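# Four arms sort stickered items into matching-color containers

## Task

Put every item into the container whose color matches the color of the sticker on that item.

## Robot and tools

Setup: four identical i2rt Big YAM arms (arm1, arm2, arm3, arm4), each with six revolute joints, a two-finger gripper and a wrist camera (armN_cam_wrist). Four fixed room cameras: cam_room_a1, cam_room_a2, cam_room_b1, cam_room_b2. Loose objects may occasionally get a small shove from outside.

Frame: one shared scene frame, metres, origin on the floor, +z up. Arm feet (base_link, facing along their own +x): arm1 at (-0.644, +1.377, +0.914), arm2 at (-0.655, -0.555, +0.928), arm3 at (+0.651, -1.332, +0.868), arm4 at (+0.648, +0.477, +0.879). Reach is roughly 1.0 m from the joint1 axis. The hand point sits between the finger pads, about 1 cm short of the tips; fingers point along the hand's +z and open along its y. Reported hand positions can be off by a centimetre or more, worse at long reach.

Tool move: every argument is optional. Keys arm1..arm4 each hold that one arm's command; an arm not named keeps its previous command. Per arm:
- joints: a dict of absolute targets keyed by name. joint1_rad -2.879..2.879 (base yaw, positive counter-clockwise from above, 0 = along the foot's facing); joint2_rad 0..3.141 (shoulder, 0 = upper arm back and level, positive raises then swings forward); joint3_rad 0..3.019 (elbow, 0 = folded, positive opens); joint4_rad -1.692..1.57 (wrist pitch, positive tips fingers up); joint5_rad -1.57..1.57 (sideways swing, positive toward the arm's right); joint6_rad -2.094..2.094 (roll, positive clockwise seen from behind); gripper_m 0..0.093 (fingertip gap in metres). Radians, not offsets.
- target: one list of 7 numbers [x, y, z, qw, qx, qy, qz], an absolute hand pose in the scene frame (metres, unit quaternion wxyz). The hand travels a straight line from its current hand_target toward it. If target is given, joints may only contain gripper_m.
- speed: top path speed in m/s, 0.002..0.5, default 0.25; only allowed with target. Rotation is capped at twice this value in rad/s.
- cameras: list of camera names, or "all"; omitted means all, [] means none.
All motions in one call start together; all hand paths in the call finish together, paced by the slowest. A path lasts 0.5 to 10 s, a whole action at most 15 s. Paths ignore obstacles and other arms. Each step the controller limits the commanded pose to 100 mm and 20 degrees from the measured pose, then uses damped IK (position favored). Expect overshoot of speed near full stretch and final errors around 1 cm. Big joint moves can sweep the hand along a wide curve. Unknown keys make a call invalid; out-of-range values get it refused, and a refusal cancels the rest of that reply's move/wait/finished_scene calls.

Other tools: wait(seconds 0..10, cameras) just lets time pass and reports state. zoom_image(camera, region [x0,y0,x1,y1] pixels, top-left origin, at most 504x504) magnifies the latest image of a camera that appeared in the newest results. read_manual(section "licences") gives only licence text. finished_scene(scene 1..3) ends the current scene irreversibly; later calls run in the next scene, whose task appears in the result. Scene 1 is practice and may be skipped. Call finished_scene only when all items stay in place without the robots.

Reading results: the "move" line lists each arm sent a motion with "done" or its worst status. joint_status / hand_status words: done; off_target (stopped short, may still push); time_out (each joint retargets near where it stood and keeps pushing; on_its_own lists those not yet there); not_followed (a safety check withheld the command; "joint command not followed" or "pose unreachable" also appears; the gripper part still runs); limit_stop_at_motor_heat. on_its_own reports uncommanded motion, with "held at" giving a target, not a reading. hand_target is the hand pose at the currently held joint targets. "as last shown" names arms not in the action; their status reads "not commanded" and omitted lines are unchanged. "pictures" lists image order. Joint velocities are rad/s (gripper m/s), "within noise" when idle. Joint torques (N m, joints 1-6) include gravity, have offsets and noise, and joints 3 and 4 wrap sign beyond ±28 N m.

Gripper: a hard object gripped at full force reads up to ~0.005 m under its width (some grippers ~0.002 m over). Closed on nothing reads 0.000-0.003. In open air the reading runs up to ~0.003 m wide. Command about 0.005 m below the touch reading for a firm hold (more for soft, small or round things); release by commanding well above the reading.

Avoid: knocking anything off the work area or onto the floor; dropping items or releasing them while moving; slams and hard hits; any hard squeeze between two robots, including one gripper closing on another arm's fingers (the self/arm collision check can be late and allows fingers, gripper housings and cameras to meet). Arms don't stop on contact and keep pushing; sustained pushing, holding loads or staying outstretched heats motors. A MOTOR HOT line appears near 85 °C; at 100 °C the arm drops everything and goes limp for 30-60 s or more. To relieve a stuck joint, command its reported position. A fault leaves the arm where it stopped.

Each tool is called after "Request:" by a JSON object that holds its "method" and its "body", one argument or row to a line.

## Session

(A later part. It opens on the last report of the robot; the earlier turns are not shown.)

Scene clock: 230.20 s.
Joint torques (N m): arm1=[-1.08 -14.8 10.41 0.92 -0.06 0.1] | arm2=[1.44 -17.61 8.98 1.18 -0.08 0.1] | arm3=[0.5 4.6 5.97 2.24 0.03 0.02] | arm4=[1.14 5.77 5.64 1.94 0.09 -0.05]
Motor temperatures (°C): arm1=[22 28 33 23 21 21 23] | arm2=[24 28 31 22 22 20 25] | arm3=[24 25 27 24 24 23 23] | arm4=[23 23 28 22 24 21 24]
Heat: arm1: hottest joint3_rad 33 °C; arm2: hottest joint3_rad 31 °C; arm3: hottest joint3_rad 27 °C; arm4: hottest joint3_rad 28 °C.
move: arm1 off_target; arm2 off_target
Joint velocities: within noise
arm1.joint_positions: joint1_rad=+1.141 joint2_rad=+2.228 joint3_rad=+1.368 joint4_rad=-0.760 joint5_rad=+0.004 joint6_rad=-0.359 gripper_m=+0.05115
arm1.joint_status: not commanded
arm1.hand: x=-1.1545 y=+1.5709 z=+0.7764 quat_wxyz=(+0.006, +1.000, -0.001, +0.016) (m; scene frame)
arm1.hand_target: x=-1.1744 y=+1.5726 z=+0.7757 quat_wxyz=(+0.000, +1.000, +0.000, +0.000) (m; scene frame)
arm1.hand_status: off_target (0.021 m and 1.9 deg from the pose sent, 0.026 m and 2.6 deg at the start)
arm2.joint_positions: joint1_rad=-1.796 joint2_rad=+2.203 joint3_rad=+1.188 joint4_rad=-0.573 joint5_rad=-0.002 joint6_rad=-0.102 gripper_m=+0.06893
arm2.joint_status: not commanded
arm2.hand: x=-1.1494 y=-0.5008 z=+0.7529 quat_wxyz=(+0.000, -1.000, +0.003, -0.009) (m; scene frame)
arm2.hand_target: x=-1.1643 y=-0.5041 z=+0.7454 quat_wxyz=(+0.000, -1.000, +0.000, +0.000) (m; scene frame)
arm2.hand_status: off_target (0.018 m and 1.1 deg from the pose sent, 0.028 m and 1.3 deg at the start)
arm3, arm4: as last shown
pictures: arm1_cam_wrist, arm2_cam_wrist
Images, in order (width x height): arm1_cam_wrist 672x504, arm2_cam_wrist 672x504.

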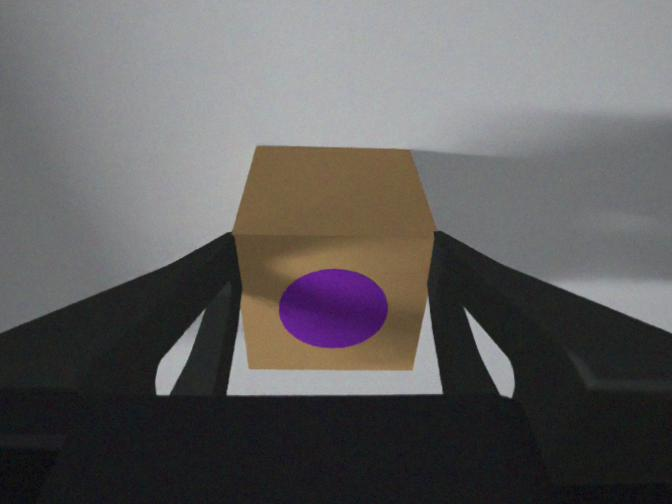

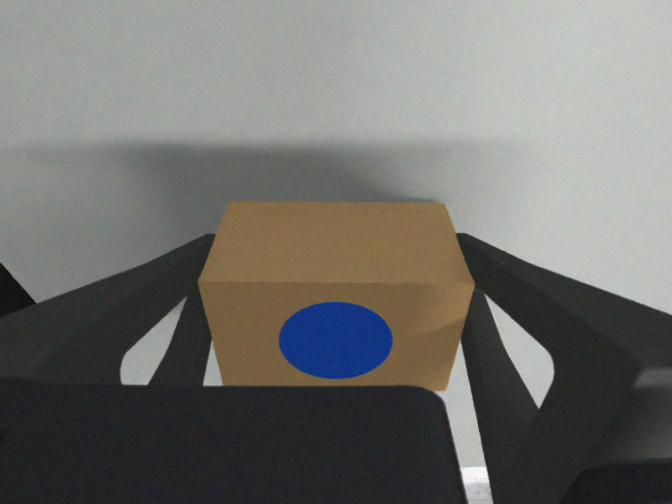

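Request:
{"method": "move", "body": {
  "arm1": {"target":[-1.175,1.573,0.765,0,1,0,0],"speed":0.04},
  "arm2": {"target":[-1.165,-0.504,0.737,0,1,0,0],"speed":0.04},
  "cameras": ["arm1_cam_wrist","arm2_cam_wrist"]
}}

Request:
{"method": "move", "body": {
  "arm1": {"joints":{"gripper_m":0.093}},
  "arm2": {"joints":{"gripper_m":0.093}},
  "cameras": ["arm1_cam_wrist","arm2_cam_wrist"]
}}

Scene clock: 235.20 s.
Joint torques (N m): arm1=[-0.62 -13.86 10.26 1.02 -0.01 0.08] | arm2=[1.38 -16.97 8.8 1.21 -0.09 0.1] | arm3=[0.56 4.54 5.97 2.22 0.02 0.02] | arm4=[1.2 5.01 5.53 1.91 0.11 -0.1]
Motor temperatures (°C): arm1=[22 28 33 23 21 21 23] | arm2=[24 28 31 22 22 20 25] | arm3=[24 25 27 24 24 23 23] | arm4=[23 23 28 22 24 21 24]
Heat: arm1: hottest joint3_rad 33 °C; arm2: hottest joint3_rad 31 °C; arm3: hottest joint3_rad 27 °C; arm4: hottest joint3_rad 28 °C.
move: arm1 off_target; arm2 off_target
Joint velocities: within noise
arm1.joint_positions: joint1_rad=+1.141 joint2_rad=+2.232 joint3_rad=+1.374 joint4_rad=-0.747 joint5_rad=+0.003 joint6_rad=-0.358 gripper_m=+0.05115
arm1.joint_status: not commanded
arm1.hand: x=-1.1595 y=+1.5728 z=+0.7758 quat_wxyz=(+0.003, +1.000, -0.002, +0.009) (m; scene frame)
arm1.hand_target: x=-1.1743 y=+1.5726 z=+0.7655 quat_wxyz=(+0.000, +1.000, +0.000, +0.000) (m; scene frame)
arm1.hand_status: off_target (0.019 m and 1.1 deg from the pose sent, 0.023 m and 1.9 deg at the start)
arm2.joint_positions: joint1_rad=-1.796 joint2_rad=+2.213 joint3_rad=+1.194 joint4_rad=-0.559 joint5_rad=-0.002 joint6_rad=-0.102 gripper_m=+0.06893
arm2.joint_status: not commanded
arm2.hand: x=-1.1532 y=-0.5005 z=+0.7493 quat_wxyz=(+0.000, -1.000, +0.003, -0.004) (m; scene frame)
arm2.hand_target: x=-1.1642 y=-0.5041 z=+0.7374 quat_wxyz=(+0.000, -1.000, +0.000, +0.000) (m; scene frame)
arm2.hand_status: off_target (0.017 m and 0.6 deg from the pose sent, 0.022 m and 1.1 deg at the start)
arm3, arm4: as last shown
pictures: arm1_cam_wrist, arm2_cam_wrist
Images, in order (width x height): arm1_cam_wrist 672x504, arm2_cam_wrist 672x504.

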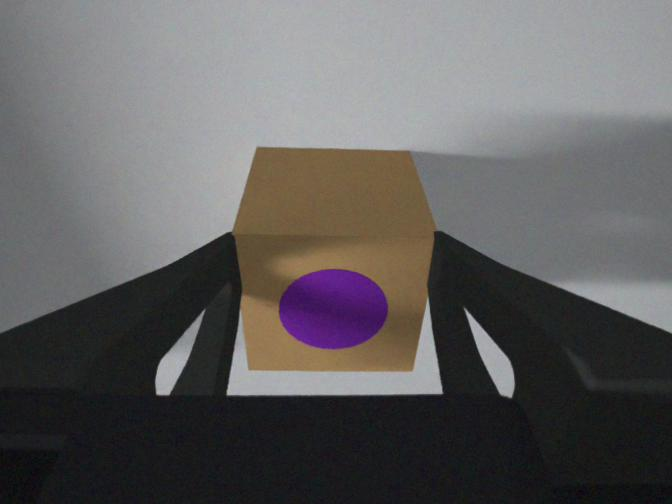

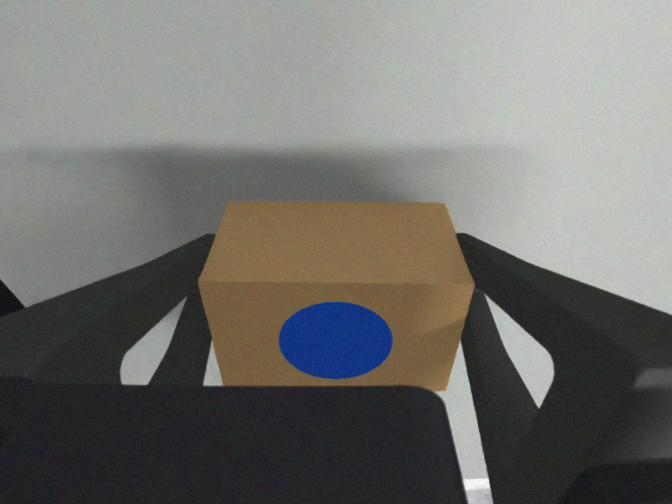

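Scene clock: 235.90 s.
Joint torques (N m): arm1=[-1.26 -15.79 9.68 0.8 -0.02 0.08] | arm2=[1.44 -17.2 8.73 1.18 -0.08 0.1] | arm3=[0.5 4.54 5.96 2.28 0.02 0.02] | arm4=[1.14 5.3 5.65 1.96 0.08 -0.08]
Motor temperatures (°C): arm1=[22 28 33 23 21 21 23] | arm2=[24 28 31 22 22 20 25] | arm3=[24 25 27 24 24 23 23] | arm4=[23 23 28 22 24 21 24]
Heat: arm1: hottest joint3_rad 33 °C; arm2: hottest joint3_rad 31 °C; arm3: hottest joint3_rad 27 °C; arm4: hottest joint3_rad 28 °C.
move: arm1 done; arm2 done
Joint velocities: within noise
arm1.joint_positions: joint1_rad=+1.141 joint2_rad=+2.257 joint3_rad=+1.374 joint4_rad=-0.742 joint5_rad=+0.003 joint6_rad=-0.358 gripper_m=+0.09296
arm1.joint_status: all done
arm1.hand: x=-1.1543 y=+1.5708 z=+0.7624 quat_wxyz=(+0.007, +1.000, -0.002, +0.018) (m; scene frame)
arm1.hand_target: x=-1.1743 y=+1.5726 z=+0.7655 quat_wxyz=(+0.000, +1.000, +0.000, +0.000) (m; scene frame)
arm1.hand_status: not commanded
arm2.joint_positions: joint1_rad=-1.796 joint2_rad=+2.215 joint3_rad=+1.194 joint4_rad=-0.559 joint5_rad=-0.002 joint6_rad=-0.102 gripper_m=+0.09292
arm2.joint_status: all done
arm2.hand: x=-1.1527 y=-0.5006 z=+0.7486 quat_wxyz=(+0.000, -1.000, +0.003, -0.005) (m; scene frame)
arm2.hand_target: x=-1.1643 y=-0.5041 z=+0.7375 quat_wxyz=(+0.000, -1.000, +0.000, +0.000) (m; scene frame)
arm2.hand_status: not commanded
arm3, arm4: as last shown
pictures: arm1_cam_wrist, arm2_cam_wrist
Images, in order (width x height): arm1_cam_wrist 672x504, arm2_cam_wrist 672x504.

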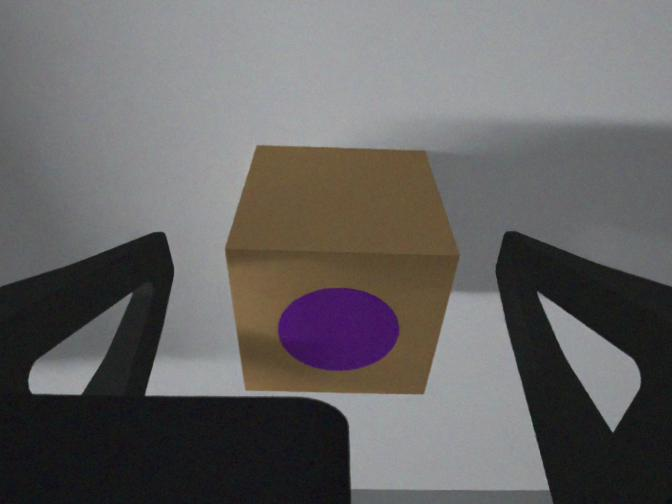

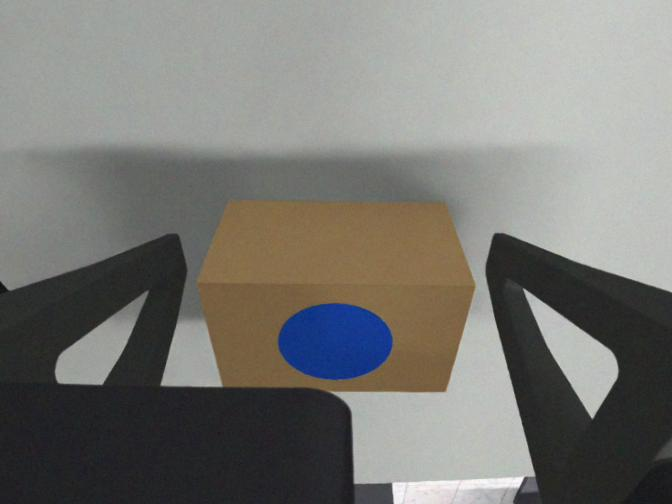

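Request:
{"method": "move", "body": {
  "arm1": {"target":[-1.154,1.573,0.84,0,1,0,0],"speed":0.2},
  "arm2": {"target":[-1.153,-0.50,0.82,0,1,0,0],"speed":0.2},
  "cameras": []
}}

Request:
{"method": "move", "body": {
  "arm1": {"target":[-1.077,1.576,0.845,0,0.924,0,-0.383],"speed":0.25},
  "arm2": {"target":[-1.064,-0.503,0.83,0,0.924,0,-0.383],"speed":0.25},
  "cameras": ["arm1_cam_wrist","arm2_cam_wrist","cam_room_b2"]
}}

Scene clock: 249.77 s.
Joint torques (N m): arm1=[-2.02 -15.97 7.8 -0.1 -0.03 -0.07] | arm2=[0.67 -18.32 6.5 0.31 -0.09 -0.01] | arm3=[0.38 4.48 6.01 2.25 0.03 0.02] | arm4=[1.38 5.48 5.55 1.81 0.11 -0.1]
Motor temperatures (°C): arm1=[22 28 33 23 21 21 22] | arm2=[24 28 30 22 22 20 24] | arm3=[24 25 27 24 24 23 23] | arm4=[23 23 28 22 24 21 24]
Heat: arm1: hottest joint3_rad 33 °C; arm2: hottest joint3_rad 30 °C; arm3: hottest joint3_rad 27 °C; arm4: hottest joint3_rad 28 °C.
move: arm1 done; arm2 off_target
Joint velocities: within noise
arm1.joint_positions: joint1_rad=+1.141 joint2_rad=+2.097 joint3_rad=+1.340 joint4_rad=-0.823 joint5_rad=+0.003 joint6_rad=-0.358 gripper_m=+0.09296
arm1.joint_status: not commanded
arm1.hand: x=-1.1557 y=+1.5715 z=+0.8386 quat_wxyz=(-0.001, +1.000, -0.002, -0.003) (m; scene frame)
arm1.hand_target: x=-1.1541 y=+1.5729 z=+0.8401 quat_wxyz=(+0.000, +1.000, +0.000, +0.000) (m; scene frame)
arm1.hand_status: done (0.003 m and 0.4 deg from the pose sent, 0.078 m and 2.2 deg at the start)
arm2.joint_positions: joint1_rad=-1.796 joint2_rad=+2.039 joint3_rad=+1.183 joint4_rad=-0.674 joint5_rad=-0.002 joint6_rad=-0.102 gripper_m=+0.09292
arm2.joint_status: not commanded
arm2.hand: x=-1.1655 y=-0.4995 z=+0.8311 quat_wxyz=(+0.003, -1.000, +0.003, +0.019) (m; scene frame)
arm2.hand_target: x=-1.1529 y=-0.5001 z=+0.8203 quat_wxyz=(+0.000, -1.000, +0.000, +0.000) (m; scene frame)
arm2.hand_status: off_target (0.017 m and 2.3 deg from the pose sent, 0.072 m and 0.7 deg at the start)
arm3, arm4: as last shown
pictures: none
No camera images: "cameras" was empty.

Scene clock: 252.07 s.
Joint torques (N m): arm1=[-2.37 -10.29 4.45 2.07 -0.24 0] | arm2=[-0.03 -10.81 2.15 2.97 -0.25 -0.04] | arm3=[0.5 4.42 6 2.28 0.02 0.02] | arm4=[1.26 5.54 5.75 1.96 0.11 -0.11]
Motor temperatures (°C): arm1=[22 28 33 23 21 21 22] | arm2=[24 28 30 22 22 20 24] | arm3=[24 25 27 24 24 23 23] | arm4=[23 23 28 22 24 21 24]
Heat: arm1: hottest joint3_rad 33 °C; arm2: hottest joint3_rad 30 °C; arm3: hottest joint3_rad 27 °C; arm4: hottest joint3_rad 28 °C.
move: arm1 done; arm2 done
Joint velocities: within noise
arm1.joint_positions: joint1_rad=+0.944 joint2_rad=+1.895 joint3_rad=+0.634 joint4_rad=+0.354 joint5_rad=-0.382 joint6_rad=-0.426 gripper_m=+0.09296
arm1.joint_status: not commanded
arm1.hand: x=-1.0745 y=+1.5708 z=+0.8411 quat_wxyz=(+0.006, +0.928, +0.001, -0.374) (m; scene frame)
arm1.hand_target: x=-1.0770 y=+1.5759 z=+0.8450 quat_wxyz=(+0.000, +0.924, +0.000, -0.383) (m; scene frame)
arm1.hand_status: done (0.007 m and 1.3 deg from the pose sent, 0.079 m and 44.7 deg at the start)
arm2.joint_positions: joint1_rad=-1.857 joint2_rad=+1.923 joint3_rad=+0.423 joint4_rad=+0.717 joint5_rad=-0.125 joint6_rad=-0.113 gripper_m=+0.09292
arm2.joint_status: not commanded
arm2.hand: x=-1.0690 y=-0.5054 z=+0.8365 quat_wxyz=(-0.002, -0.922, +0.001, +0.386) (m; scene frame)
arm2.hand_target: x=-1.0639 y=-0.5031 z=+0.8302 quat_wxyz=(+0.000, -0.924, +0.000, +0.383) (m; scene frame)
arm2.hand_status: done (0.009 m and 0.5 deg from the pose sent, 0.102 m and 42.8 deg at the start)
arm3.joint_positions: joint1_rad=-1.439 joint2_rad=+0.549 joint3_rad=+1.552 joint4_rad=-0.717 joint5_rad=-0.001 joint6_rad=-0.008 gripper_m=+0.09399
arm3.joint_status: not commanded
arm3.hand: x=+0.4740 y=-1.3225 z=+1.6446 quat_wxyz=(-0.006, -0.600, +0.000, +0.800) (m; scene frame)
arm3.hand_target: x=+0.4742 y=-1.3205 z=+1.6476 quat_wxyz=(-0.004, -0.594, +0.005, +0.805) (m; scene frame)
arm3.hand_status: not commanded
arm4.joint_positions: joint1_rad=+1.515 joint2_rad=+0.545 joint3_rad=+1.552 joint4_rad=-0.718 joint5_rad=-0.001 joint6_rad=+0.013 gripper_m=+0.09400
arm4.joint_status: not commanded
arm4.hand: x=+0.4784 y=+0.4803 z=+1.6578 quat_wxyz=(+0.007, +0.596, -0.005, -0.803) (m; scene frame)
arm4.hand_target: x=+0.4756 y=+0.4795 z=+1.6604 quat_wxyz=(+0.003, +0.592, +0.000, -0.806) (m; scene frame)
arm4.hand_status: not commanded
pictures: arm1_cam_wrist, arm2_cam_wrist, cam_room_b2
Images, in order (width x height): arm1_cam_wrist 672x504, arm2_cam_wrist 672x504, cam_room_b2 672x504.

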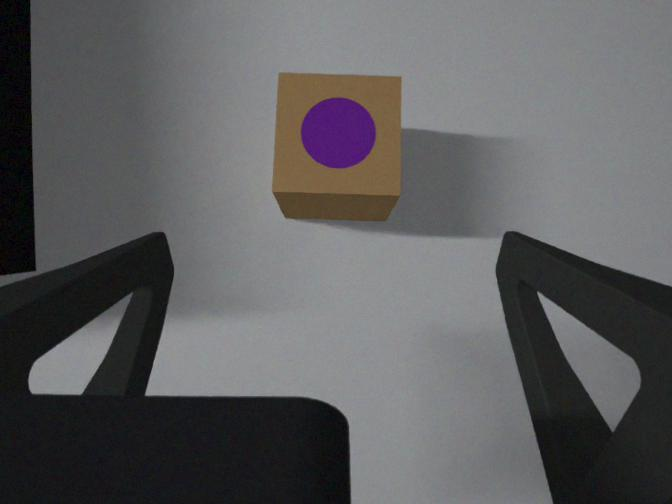

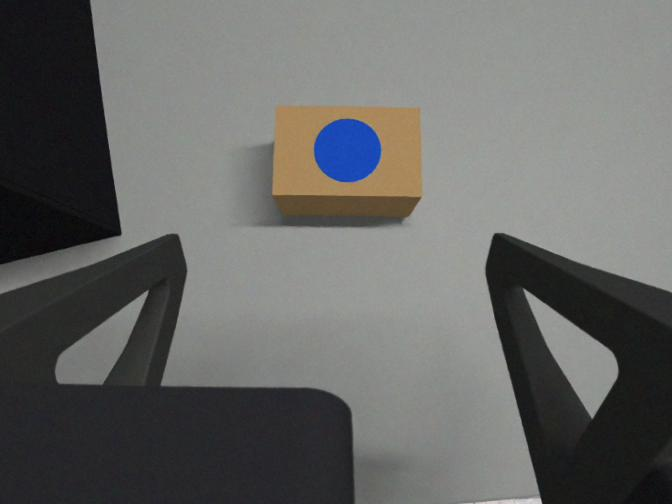

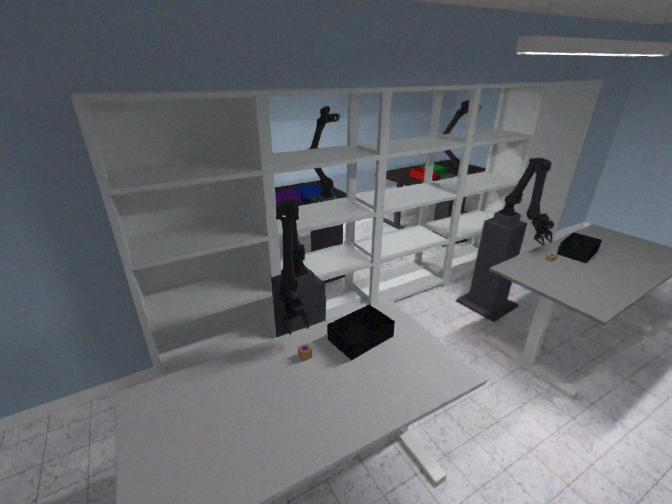

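Request:
{"method": "move", "body": {
  "arm1": {"target":[-1.145,1.577,0.768,0,0.924,0,-0.383],"speed":0.12},
  "arm2": {"target":[-1.130,-0.498,0.755,0,0.924,0,-0.383],"speed":0.12},
  "cameras": ["arm1_cam_wrist","arm2_cam_wrist"]
}}

Request:
{"method": "move", "body": {
  "cameras": ["arm1_cam_wrist","arm2_cam_wrist"]
}}

Scene clock: 258.93 s.
Joint torques (N m): arm1=[-1.44 -12.28 5.3 2.25 -0.11 0.11] | arm2=[1.49 -13.74 2.74 2.93 0.04 0.09] | arm3=[0.44 4.48 5.98 2.25 0.02 0.01] | arm4=[1.44 5.6 5.67 1.92 0.1 -0.07]
Motor temperatures (°C): arm1=[22 28 32 23 21 21 22] | arm2=[24 28 29 22 22 20 24] | arm3=[24 25 27 24 24 23 23] | arm4=[23 23 27 22 24 21 24]
Heat: arm1: hottest joint3_rad 32 °C; arm2: hottest joint3_rad 29 °C; arm3: hottest joint3_rad 27 °C; arm4: hottest joint3_rad 27 °C.
move: arm1 off_target; arm2 done
Joint velocities: within noise
arm1.joint_positions: joint1_rad=+1.010 joint2_rad=+2.185 joint3_rad=+0.817 joint4_rad=+0.472 joint5_rad=-0.333 joint6_rad=-0.367 gripper_m=+0.09296
arm1.joint_status: not commanded
arm1.hand: x=-1.1310 y=+1.5744 z=+0.7640 quat_wxyz=(+0.005, +0.929, -0.003, -0.369) (m; scene frame)
arm1.hand_target: x=-1.1447 y=+1.5769 z=+0.7684 quat_wxyz=(+0.000, +0.924, +0.000, -0.383) (m; scene frame)
arm1.hand_status: off_target (0.015 m and 1.8 deg from the pose sent, 0.102 m and 1.3 deg at the start)
arm2.joint_positions: joint1_rad=-1.856 joint2_rad=+2.222 joint3_rad=+0.649 joint4_rad=+0.778 joint5_rad=-0.118 joint6_rad=-0.113 gripper_m=+0.09292
arm2.joint_status: not commanded
arm2.hand: x=-1.1273 y=-0.4945 z=+0.7611 quat_wxyz=(+0.000, -0.925, +0.003, +0.381) (m; scene frame)
arm2.hand_target: x=-1.1298 y=-0.4980 z=+0.7551 quat_wxyz=(+0.000, -0.924, +0.000, +0.383) (m; scene frame)
arm2.hand_status: done (0.008 m and 0.4 deg from the pose sent, 0.102 m and 0.5 deg at the start)
arm3, arm4: as last shown
pictures: arm1_cam_wrist, arm2_cam_wrist
Images, in order (width x height): arm1_cam_wrist 672x504, arm2_cam_wrist 672x504.

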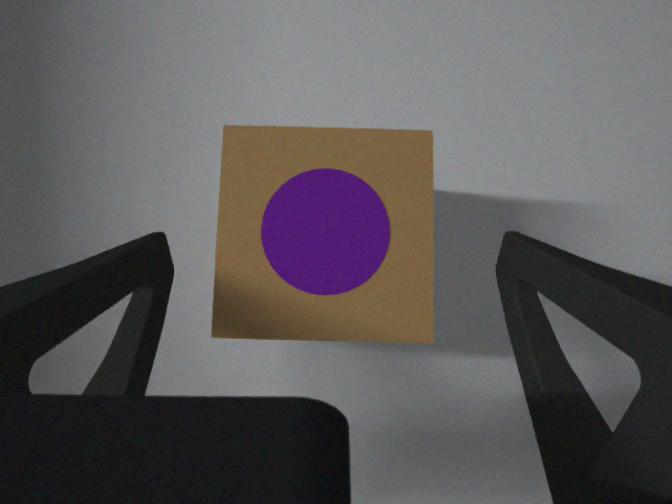

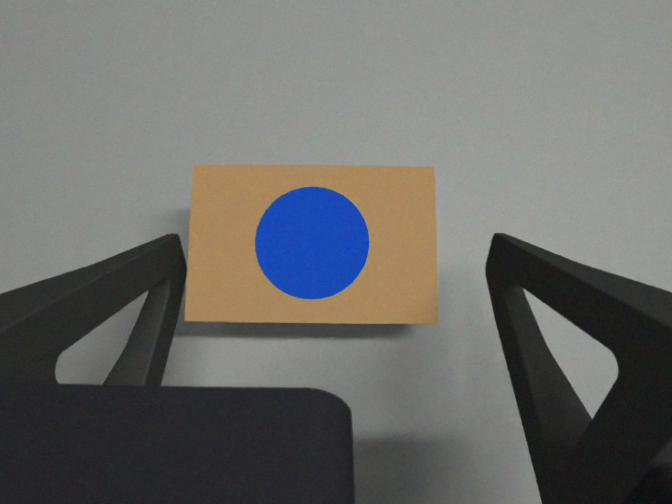

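Scene clock: 258.93 s.
Joint torques (N m): arm1=[-1.44 -12.28 5.3 2.25 -0.11 0.11] | arm2=[1.49 -13.74 2.74 2.93 0.04 0.09] | arm3=[0.44 4.48 5.98 2.25 0.02 0.01] | arm4=[1.44 5.6 5.67 1.92 0.1 -0.07]
Motor temperatures (°C): arm1=[22 28 32 23 21 21 22] | arm2=[24 28 29 22 22 20 24] | arm3=[24 25 27 24 24 23 23] | arm4=[23 23 27 22 24 21 24]
Heat: arm1: hottest joint3_rad 32 °C; arm2: hottest joint3_rad 29 °C; arm3: hottest joint3_rad 27 °C; arm4: hottest joint3_rad 27 °C.
Joint velocities: within noise
arm1.joint_positions: joint1_rad=+1.010 joint2_rad=+2.185 joint3_rad=+0.817 joint4_rad=+0.472 joint5_rad=-0.333 joint6_rad=-0.367 gripper_m=+0.09296
arm1.joint_status: not commanded
arm1.hand: x=-1.1310 y=+1.5744 z=+0.7640 quat_wxyz=(+0.005, +0.929, -0.003, -0.369) (m; scene frame)
arm1.hand_target: x=-1.1447 y=+1.5769 z=+0.7684 quat_wxyz=(+0.000, +0.924, +0.000, -0.383) (m; scene frame)
arm1.hand_status: off_target (0.015 m and 1.8 deg from the pose sent, 0.102 m and 1.3 deg at the start)
arm2.joint_positions: joint1_rad=-1.856 joint2_rad=+2.222 joint3_rad=+0.649 joint4_rad=+0.778 joint5_rad=-0.118 joint6_rad=-0.113 gripper_m=+0.09292
arm2.joint_status: not commanded
arm2.hand: x=-1.1273 y=-0.4945 z=+0.7611 quat_wxyz=(+0.000, -0.925, +0.003, +0.381) (m; scene frame)
arm2.hand_target: x=-1.1298 y=-0.4980 z=+0.7551 quat_wxyz=(+0.000, -0.924, +0.000, +0.383) (m; scene frame)
arm2.hand_status: done (0.008 m and 0.4 deg from the pose sent, 0.102 m and 0.5 deg at the start)
arm3.joint_positions: joint1_rad=-1.439 joint2_rad=+0.549 joint3_rad=+1.552 joint4_rad=-0.717 joint5_rad=-0.001 joint6_rad=-0.008 gripper_m=+0.09399
arm3.joint_status: not commanded
arm3.hand: x=+0.4740 y=-1.3225 z=+1.6446 quat_wxyz=(-0.006, -0.600, +0.000, +0.800) (m; scene frame)
arm3.hand_target: x=+0.4742 y=-1.3205 z=+1.6476 quat_wxyz=(-0.004, -0.594, +0.005, +0.805) (m; scene frame)
arm3.hand_status: not commanded
arm4.joint_positions: joint1_rad=+1.515 joint2_rad=+0.545 joint3_rad=+1.552 joint4_rad=-0.718 joint5_rad=-0.001 joint6_rad=+0.013 gripper_m=+0.09400
arm4.joint_status: not commanded
arm4.hand: x=+0.4784 y=+0.4803 z=+1.6578 quat_wxyz=(+0.007, +0.596, -0.005, -0.803) (m; scene frame)
arm4.hand_target: x=+0.4756 y=+0.4795 z=+1.6604 quat_wxyz=(+0.003, +0.592, +0.000, -0.806) (m; scene frame)
arm4.hand_status: not commanded
pictures: arm1_cam_wrist, arm2_cam_wrist
Images, in order (width x height): arm1_cam_wrist 672x504, arm2_cam_wrist 672x504.

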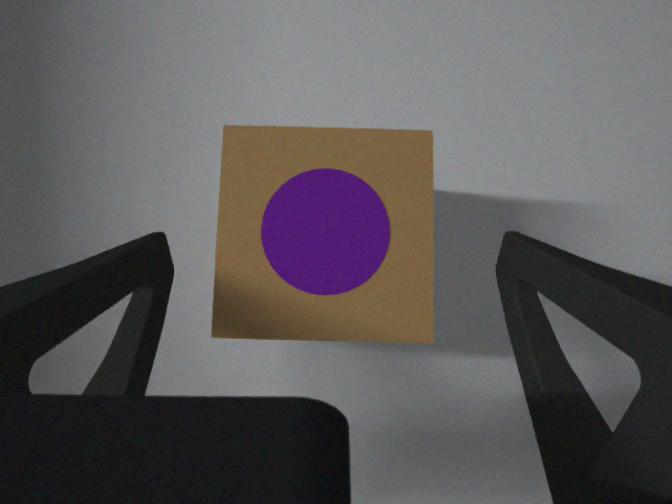

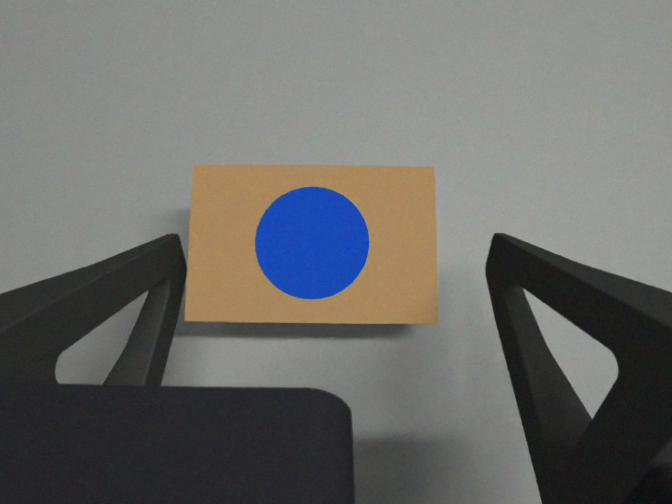

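Request:
{"method": "move", "body": {
  "arm2": {"target":[-1.133,-0.507,0.735,0,0.924,0,-0.383],"speed":0.08},
  "arm1": {"joints":{"gripper_m":0.04}},
  "cameras": ["arm1_cam_wrist","arm2_cam_wrist"]
}}

Request:
{"method": "move", "body": {
  "arm2": {"joints":{"gripper_m":0.05}},
  "cameras": ["arm1_cam_wrist","arm2_cam_wrist"]
}}

Scene clock: 263.63 s.
Joint torques (N m): arm1=[-0.79 -12.69 5.37 2.22 -0.13 0.08] | arm2=[1.26 -13.8 2.61 2.96 0.07 0.21] | arm3=[0.5 4.48 5.96 2.26 0.02 0.02] | arm4=[1.08 5.07 5.63 1.91 0.12 -0.08]
Motor temperatures (°C): arm1=[22 28 32 23 21 21 22] | arm2=[24 28 29 22 22 20 24] | arm3=[24 25 26 24 24 23 23] | arm4=[23 23 27 22 24 21 24]
Heat: arm1: hottest joint3_rad 32 °C; arm2: hottest joint3_rad 29 °C; arm3: hottest joint3_rad 26 °C; arm4: hottest joint3_rad 27 °C.
move: arm1 off_target; arm2 done
Joint velocities: within noise
arm1.joint_positions: joint1_rad=+1.010 joint2_rad=+2.185 joint3_rad=+0.817 joint4_rad=+0.472 joint5_rad=-0.332 joint6_rad=-0.366 gripper_m=+0.05294
arm1.joint_status: gripper_m off_target (ended at +0.05297, target +0.04000)
arm1.hand: x=-1.1310 y=+1.5745 z=+0.7639 quat_wxyz=(+0.005, +0.929, -0.003, -0.369) (m; scene frame)
arm1.hand_target: x=-1.1447 y=+1.5768 z=+0.7684 quat_wxyz=(+0.000, +0.924, +0.000, -0.383) (m; scene frame)
arm1.hand_status: not commanded
arm2.joint_positions: joint1_rad=-1.828 joint2_rad=+2.288 joint3_rad=+0.675 joint4_rad=+0.819 joint5_rad=-0.100 joint6_rad=-0.106 gripper_m=+0.09292
arm2.joint_status: not commanded
arm2.hand: x=-1.1300 y=-0.5045 z=+0.7421 quat_wxyz=(+0.002, -0.925, -0.004, +0.380) (m; scene frame)
arm2.hand_target: x=-1.1329 y=-0.5071 z=+0.7352 quat_wxyz=(+0.000, -0.924, +0.000, +0.383) (m; scene frame)
arm2.hand_status: done (0.008 m and 0.6 deg from the pose sent, 0.029 m and 0.4 deg at the start)
arm3, arm4: as last shown
pictures: arm1_cam_wrist, arm2_cam_wrist
Images, in order (width x height): arm1_cam_wrist 672x504, arm2_cam_wrist 672x504.

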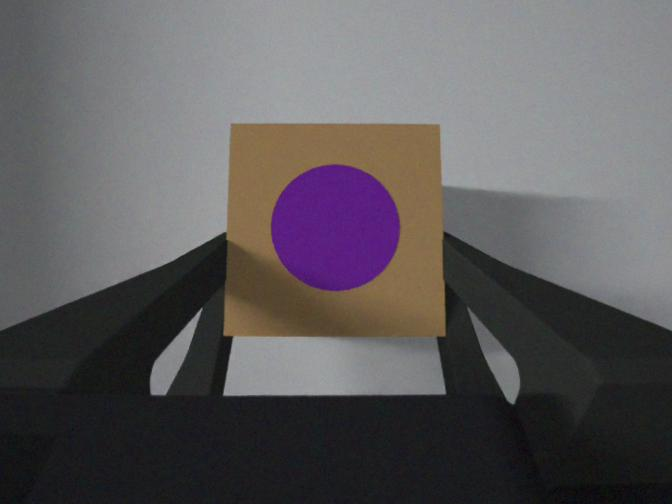

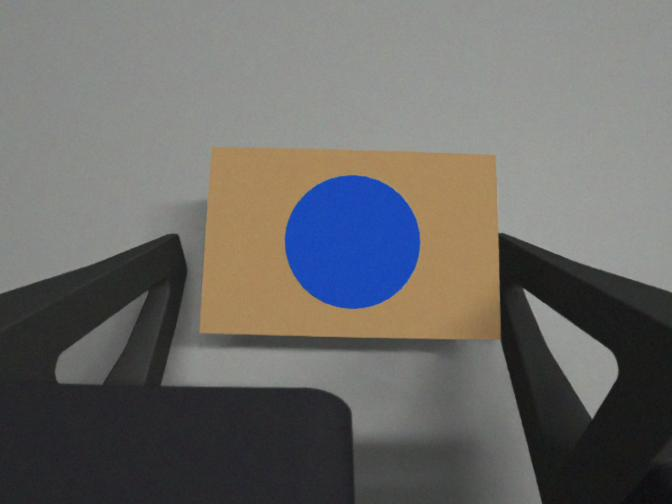

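Scene clock: 264.20 s.
Joint torques (N m): arm1=[-0.97 -12.16 5.33 1.91 -0.11 0.11] | arm2=[1.38 -13.86 2.61 2.91 0.02 0.18] | arm3=[0.56 4.54 6 2.22 0.02 0.02] | arm4=[1.2 5.13 5.65 1.92 0.14 -0.09]
Motor temperatures (°C): arm1=[22 28 32 23 21 21 22] | arm2=[24 28 29 22 22 20 24] | arm3=[24 25 26 24 24 23 23] | arm4=[23 23 27 22 24 21 24]
Heat: arm1: hottest joint3_rad 32 °C; arm2: hottest joint3_rad 29 °C; arm3: hottest joint3_rad 26 °C; arm4: hottest joint3_rad 27 °C.
move: arm2 off_target
Joint velocities: within noise
arm1, arm3, arm4: as last shown
arm2.joint_positions: joint1_rad=-1.828 joint2_rad=+2.288 joint3_rad=+0.675 joint4_rad=+0.820 joint5_rad=-0.099 joint6_rad=-0.104 gripper_m=+0.06908
arm2.joint_status: gripper_m off_target (ended at +0.06910, target +0.05000)
arm2.hand: x=-1.1301 y=-0.5043 z=+0.7422 quat_wxyz=(+0.002, -0.925, -0.002, +0.380) (m; scene frame)
arm2.hand_target: x=-1.1328 y=-0.5071 z=+0.7352 quat_wxyz=(+0.000, -0.924, +0.000, +0.383) (m; scene frame)
arm2.hand_status: not commanded
pictures: arm1_cam_wrist, arm2_cam_wrist
Images, in order (width x height): arm1_cam_wrist 672x504, arm2_cam_wrist 672x504.

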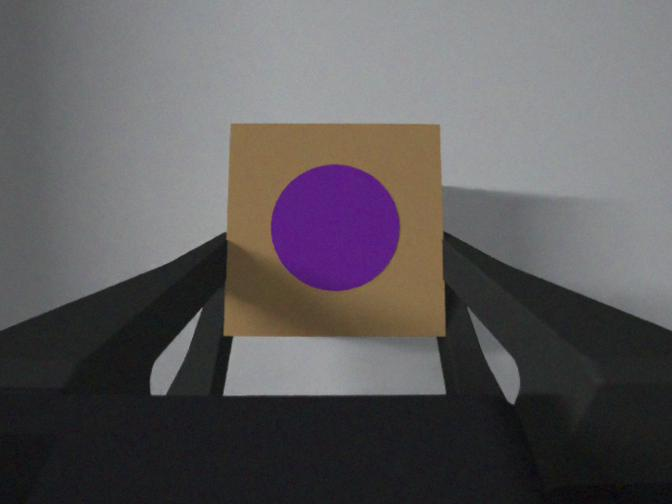

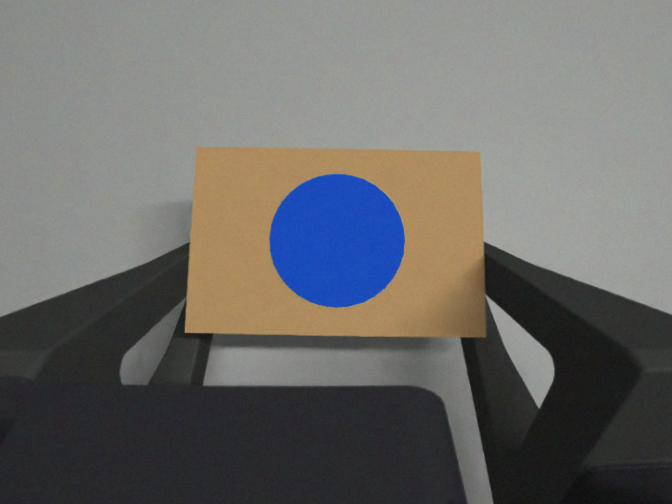

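Request:
{"method": "move", "body": {
  "arm1": {"target":[-1.05,1.53,1.05,0,0.924,0,-0.383],"speed":0.3},
  "arm2": {"target":[-1.05,-0.52,1.05,0,0.924,0,-0.383],"speed":0.3},
  "cameras": []
}}

Request:
{"method": "move", "body": {
  "arm1": {"joints":{"joint2_rad":0.7,"joint3_rad":1.4,"joint4_rad":-1.5,"joint5_rad":0,"joint6_rad":0}},
  "arm2": {"joints":{"joint2_rad":0.7,"joint3_rad":1.4,"joint4_rad":-1.5,"joint5_rad":0,"joint6_rad":0}},
  "cameras": ["arm1_cam_wrist","arm2_cam_wrist"]
}}

Request:
{"method": "move", "body": {
  "arm1": {"joints":{"joint1_rad":-2.456}},
  "arm2": {"joints":{"joint1_rad":2.45}}
}}

Scene clock: 283.33 s.
Joint torques (N m): arm1=[-1.49 -5.01 12.96 1.16 -0.19 0.09] | arm2=[1.38 -6.07 15.17 1.63 0.06 0.19] | arm3=[0.5 4.66 5.98 2.28 0.02 0.01] | arm4=[1.03 5.3 5.61 1.87 0.12 -0.09]
Motor temperatures (°C): arm1=[22 28 31 23 21 21 23] | arm2=[24 27 28 22 22 20 25] | arm3=[24 25 26 24 24 23 23] | arm4=[23 22 27 22 24 21 24]
Heat: arm1: hottest joint3_rad 31 °C; arm2: hottest joint3_rad 28 °C; arm3: hottest joint3_rad 26 °C; arm4: hottest joint3_rad 27 °C.
move: arm1 off_target; arm2 off_target
Joint velocities: within noise
arm1.joint_positions: joint1_rad=+1.010 joint2_rad=+1.210 joint3_rad=+0.627 joint4_rad=-0.303 joint5_rad=-0.332 joint6_rad=-0.366 gripper_m=+0.05294
arm1.joint_status: not commanded
arm1.hand: x=-1.0387 y=+1.5266 z=+1.0363 quat_wxyz=(+0.003, +0.928, -0.003, -0.374) (m; scene frame)
arm1.hand_target: x=-1.0495 y=+1.5298 z=+1.0501 quat_wxyz=(+0.000, +0.924, +0.000, -0.383) (m; scene frame)
arm1.hand_status: off_target (0.018 m and 1.2 deg from the pose sent, 0.301 m and 1.9 deg at the start)
arm2.joint_positions: joint1_rad=-1.827 joint2_rad=+1.048 joint3_rad=+0.458 joint4_rad=-0.234 joint5_rad=-0.098 joint6_rad=-0.103 gripper_m=+0.06908
arm2.joint_status: not commanded
arm2.hand: x=-1.0293 y=-0.5196 z=+1.0277 quat_wxyz=(+0.000, -0.930, -0.001, +0.367) (m; scene frame)
arm2.hand_target: x=-1.0485 y=-0.5201 z=+1.0505 quat_wxyz=(+0.000, -0.924, +0.000, +0.383) (m; scene frame)
arm2.hand_status: off_target (0.030 m and 2.0 deg from the pose sent, 0.318 m and 0.5 deg at the start)
arm3, arm4: as last shown
pictures: none
No camera images: "cameras" was empty.

Scene clock: 285.03 s.
Joint torques (N m): arm1=[-1.55 2.96 11.56 1.39 0.1 0.12] | arm2=[1.38 0.09 14.75 1.63 0.13 0.21] | arm3=[0.62 4.48 5.93 2.26 0.03 0.01] | arm4=[0.56 4.95 5.59 2.03 0.11 -0.09]
Motor temperatures (°C): arm1=[22 27 31 23 21 21 23] | arm2=[24 27 28 22 22 20 25] | arm3=[24 25 26 24 24 23 23] | arm4=[23 22 27 22 24 21 24]
Heat: arm1: hottest joint3_rad 31 °C; arm2: hottest joint3_rad 28 °C; arm3: hottest joint3_rad 26 °C; arm4: hottest joint3_rad 27 °C.
move: arm1 done; arm2 done
Joint velocities: within noise
arm1.joint_positions: joint1_rad=+1.010 joint2_rad=+0.704 joint3_rad=+1.375 joint4_rad=-1.492 joint5_rad=-0.002 joint6_rad=-0.007 gripper_m=+0.05293
arm1.joint_status: all done
arm1.hand: x=-0.8508 y=+1.4913 z=+1.4028 quat_wxyz=(-0.089, +0.900, -0.223, -0.363) (m; scene frame)
arm1.hand_target: x=-0.8473 y=+1.4885 z=+1.4136 quat_wxyz=(-0.090, +0.896, -0.224, -0.372) (m; scene frame)
arm1.hand_status: not commanded
arm2.joint_positions: joint1_rad=-1.826 joint2_rad=+0.691 joint3_rad=+1.345 joint4_rad=-1.488 joint5_rad=-0.003 joint6_rad=-0.014 gripper_m=+0.06908
arm2.joint_status: all done
arm2.hand: x=-0.8951 y=-0.5236 z=+1.4025 quat_wxyz=(+0.027, -0.931, +0.057, +0.359) (m; scene frame)
arm2.hand_target: x=-0.8933 y=-0.5253 z=+1.4239 quat_wxyz=(+0.026, -0.925, +0.060, +0.374) (m; scene frame)
arm2.hand_status: not commanded
arm3, arm4: as last shown
pictures: arm1_cam_wrist, arm2_cam_wrist
Images, in order (width x height): arm1_cam_wrist 672x504, arm2_cam_wrist 672x504.

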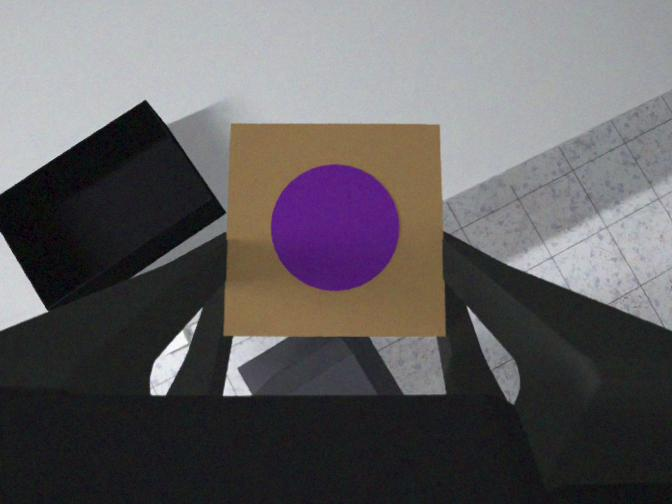

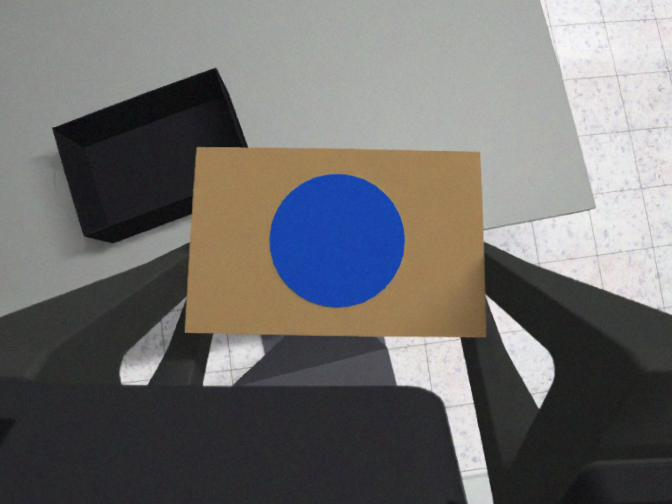

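Scene clock: 287.77 s.
Joint torques (N m): arm1=[-2.43 1.61 11.67 1.18 -0.02 0.1] | arm2=[1.2 -0.97 14.75 1.62 0.11 0.18] | arm3=[0.56 4.42 6.01 2.26 0.03 0.02] | arm4=[1.08 5.13 5.59 1.85 0.08 -0.1]
Motor temperatures (°C): arm1=[22 27 31 23 21 21 23] | arm2=[24 27 28 22 22 20 25] | arm3=[24 25 26 24 24 23 23] | arm4=[23 22 27 22 24 21 24]
Heat: arm1: hottest joint3_rad 31 °C; arm2: hottest joint3_rad 28 °C; arm3: hottest joint3_rad 26 °C; arm4: hottest joint3_rad 27 °C.
move: arm1 done; arm2 done
Joint velocities: within noise
arm1.joint_positions: joint1_rad=-2.449 joint2_rad=+0.704 joint3_rad=+1.375 joint4_rad=-1.492 joint5_rad=+0.002 joint6_rad=-0.006 gripper_m=+0.05294
arm1.joint_status: all done
arm1.hand: x=-0.4685 y=+1.1990 z=+1.3960 quat_wxyz=(-0.329, -0.364, -0.859, +0.148) (m; scene frame)
arm1.hand_target: x=-0.4723 y=+1.2012 z=+1.4069 quat_wxyz=(-0.338, -0.367, -0.853, +0.151) (m; scene frame)
arm1.hand_status: not commanded
arm2.joint_positions: joint1_rad=+2.445 joint2_rad=+0.701 joint3_rad=+1.345 joint4_rad=-1.488 joint5_rad=-0.003 joint6_rad=-0.011 gripper_m=+0.06920
arm2.joint_status: all done
arm2.hand: x=-0.5218 y=-0.3516 z=+1.4014 quat_wxyz=(-0.315, +0.449, -0.819, -0.169) (m; scene frame)
arm2.hand_target: x=-0.5255 y=-0.3560 z=+1.4250 quat_wxyz=(-0.332, +0.442, -0.813, -0.181) (m; scene frame)
arm2.hand_status: not commanded
arm3, arm4: as last shown
pictures: arm1_cam_wrist, arm2_cam_wrist, arm3_cam_wrist, arm4_cam_wrist, cam_room_a1, cam_room_a2, cam_room_b1, cam_room_b2
Images, in order (width x height): arm1_cam_wrist 672x504, arm2_cam_wrist 672x504, arm3_cam_wrist 672x504, arm4_cam_wrist 672x504, cam_room_a1 672x504, cam_room_a2 672x504, cam_room_b1 672x504, cam_room_b2 672x504.

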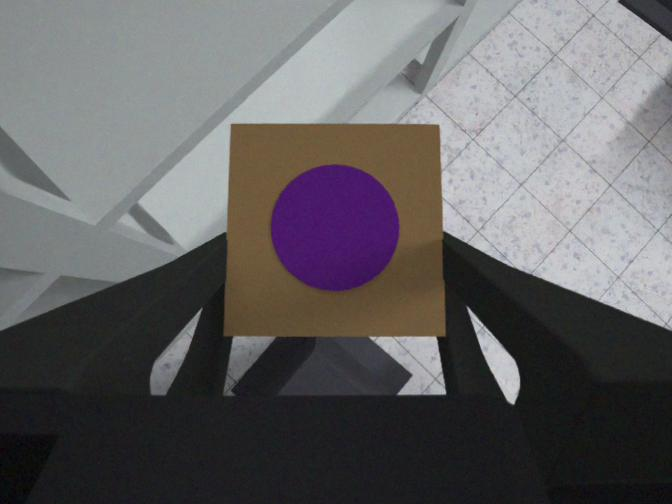

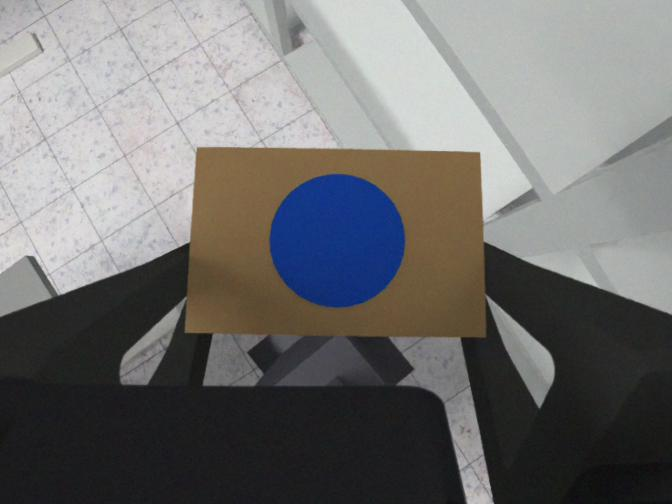

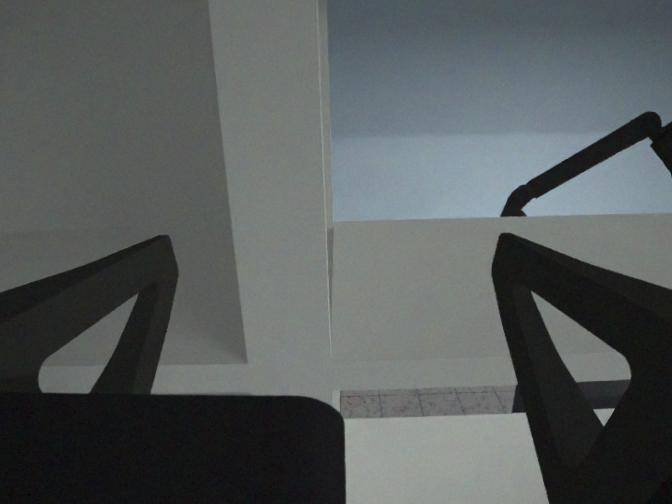

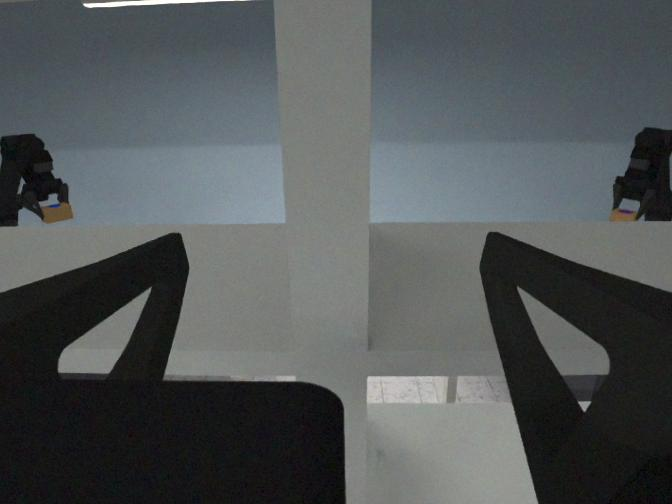

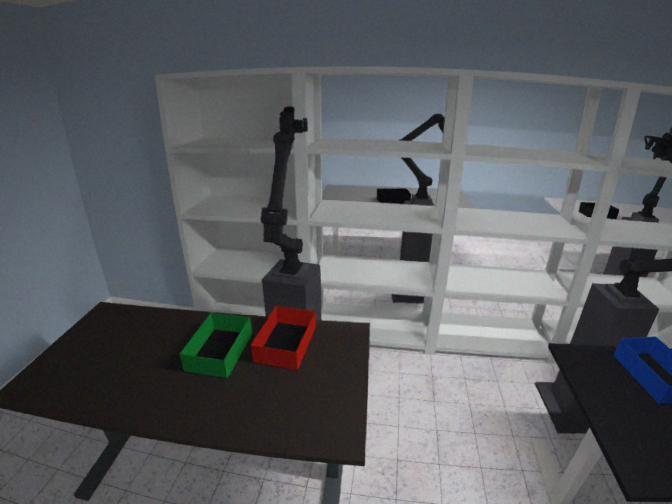

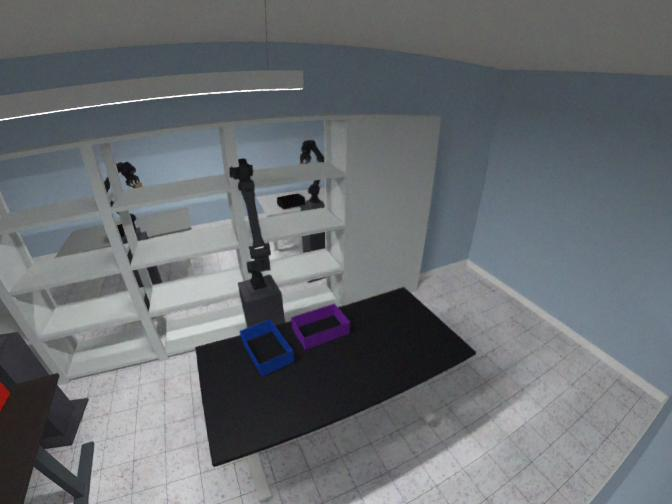

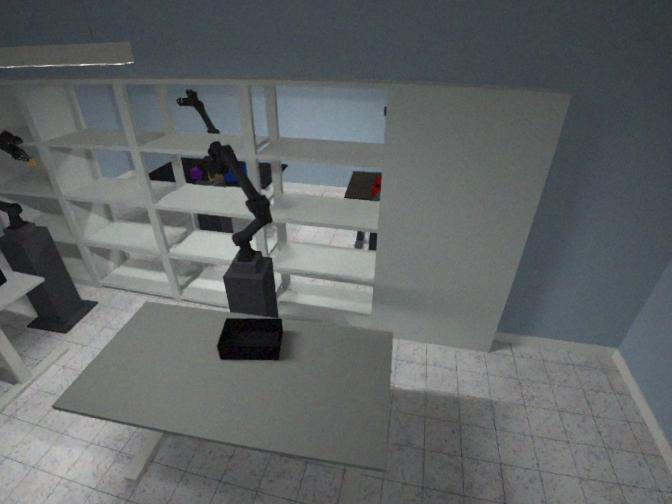

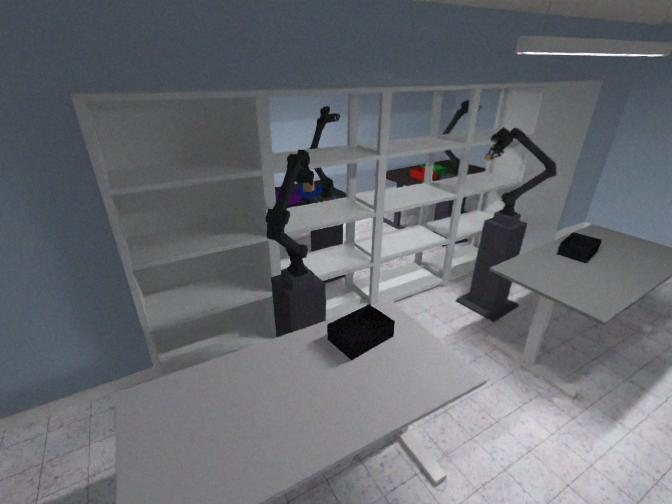

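Request:
{"method": "zoom_image", "body": {
  "camera": "arm1_cam_wrist",
  "region": [0, 0, 504, 378]
}}

Request:
{"method": "zoom_image", "body": {
  "camera": "arm2_cam_wrist",
  "region": [168, 0, 672, 378]
}}

Scaled by 1.000.

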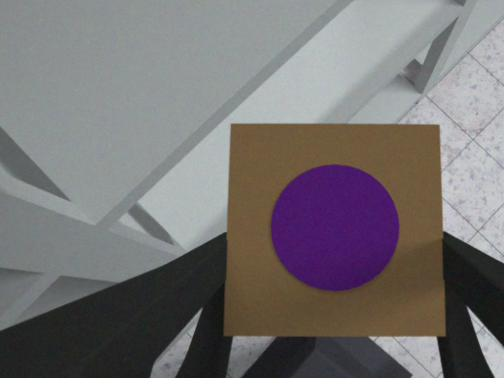

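Scaled by 1.000.

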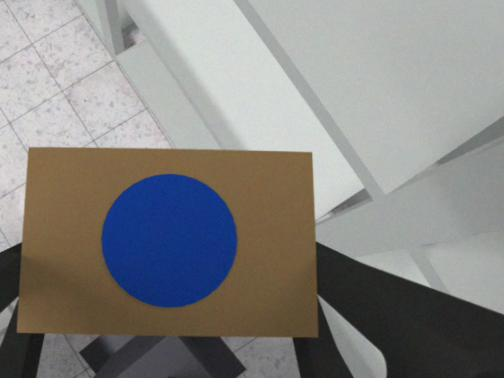

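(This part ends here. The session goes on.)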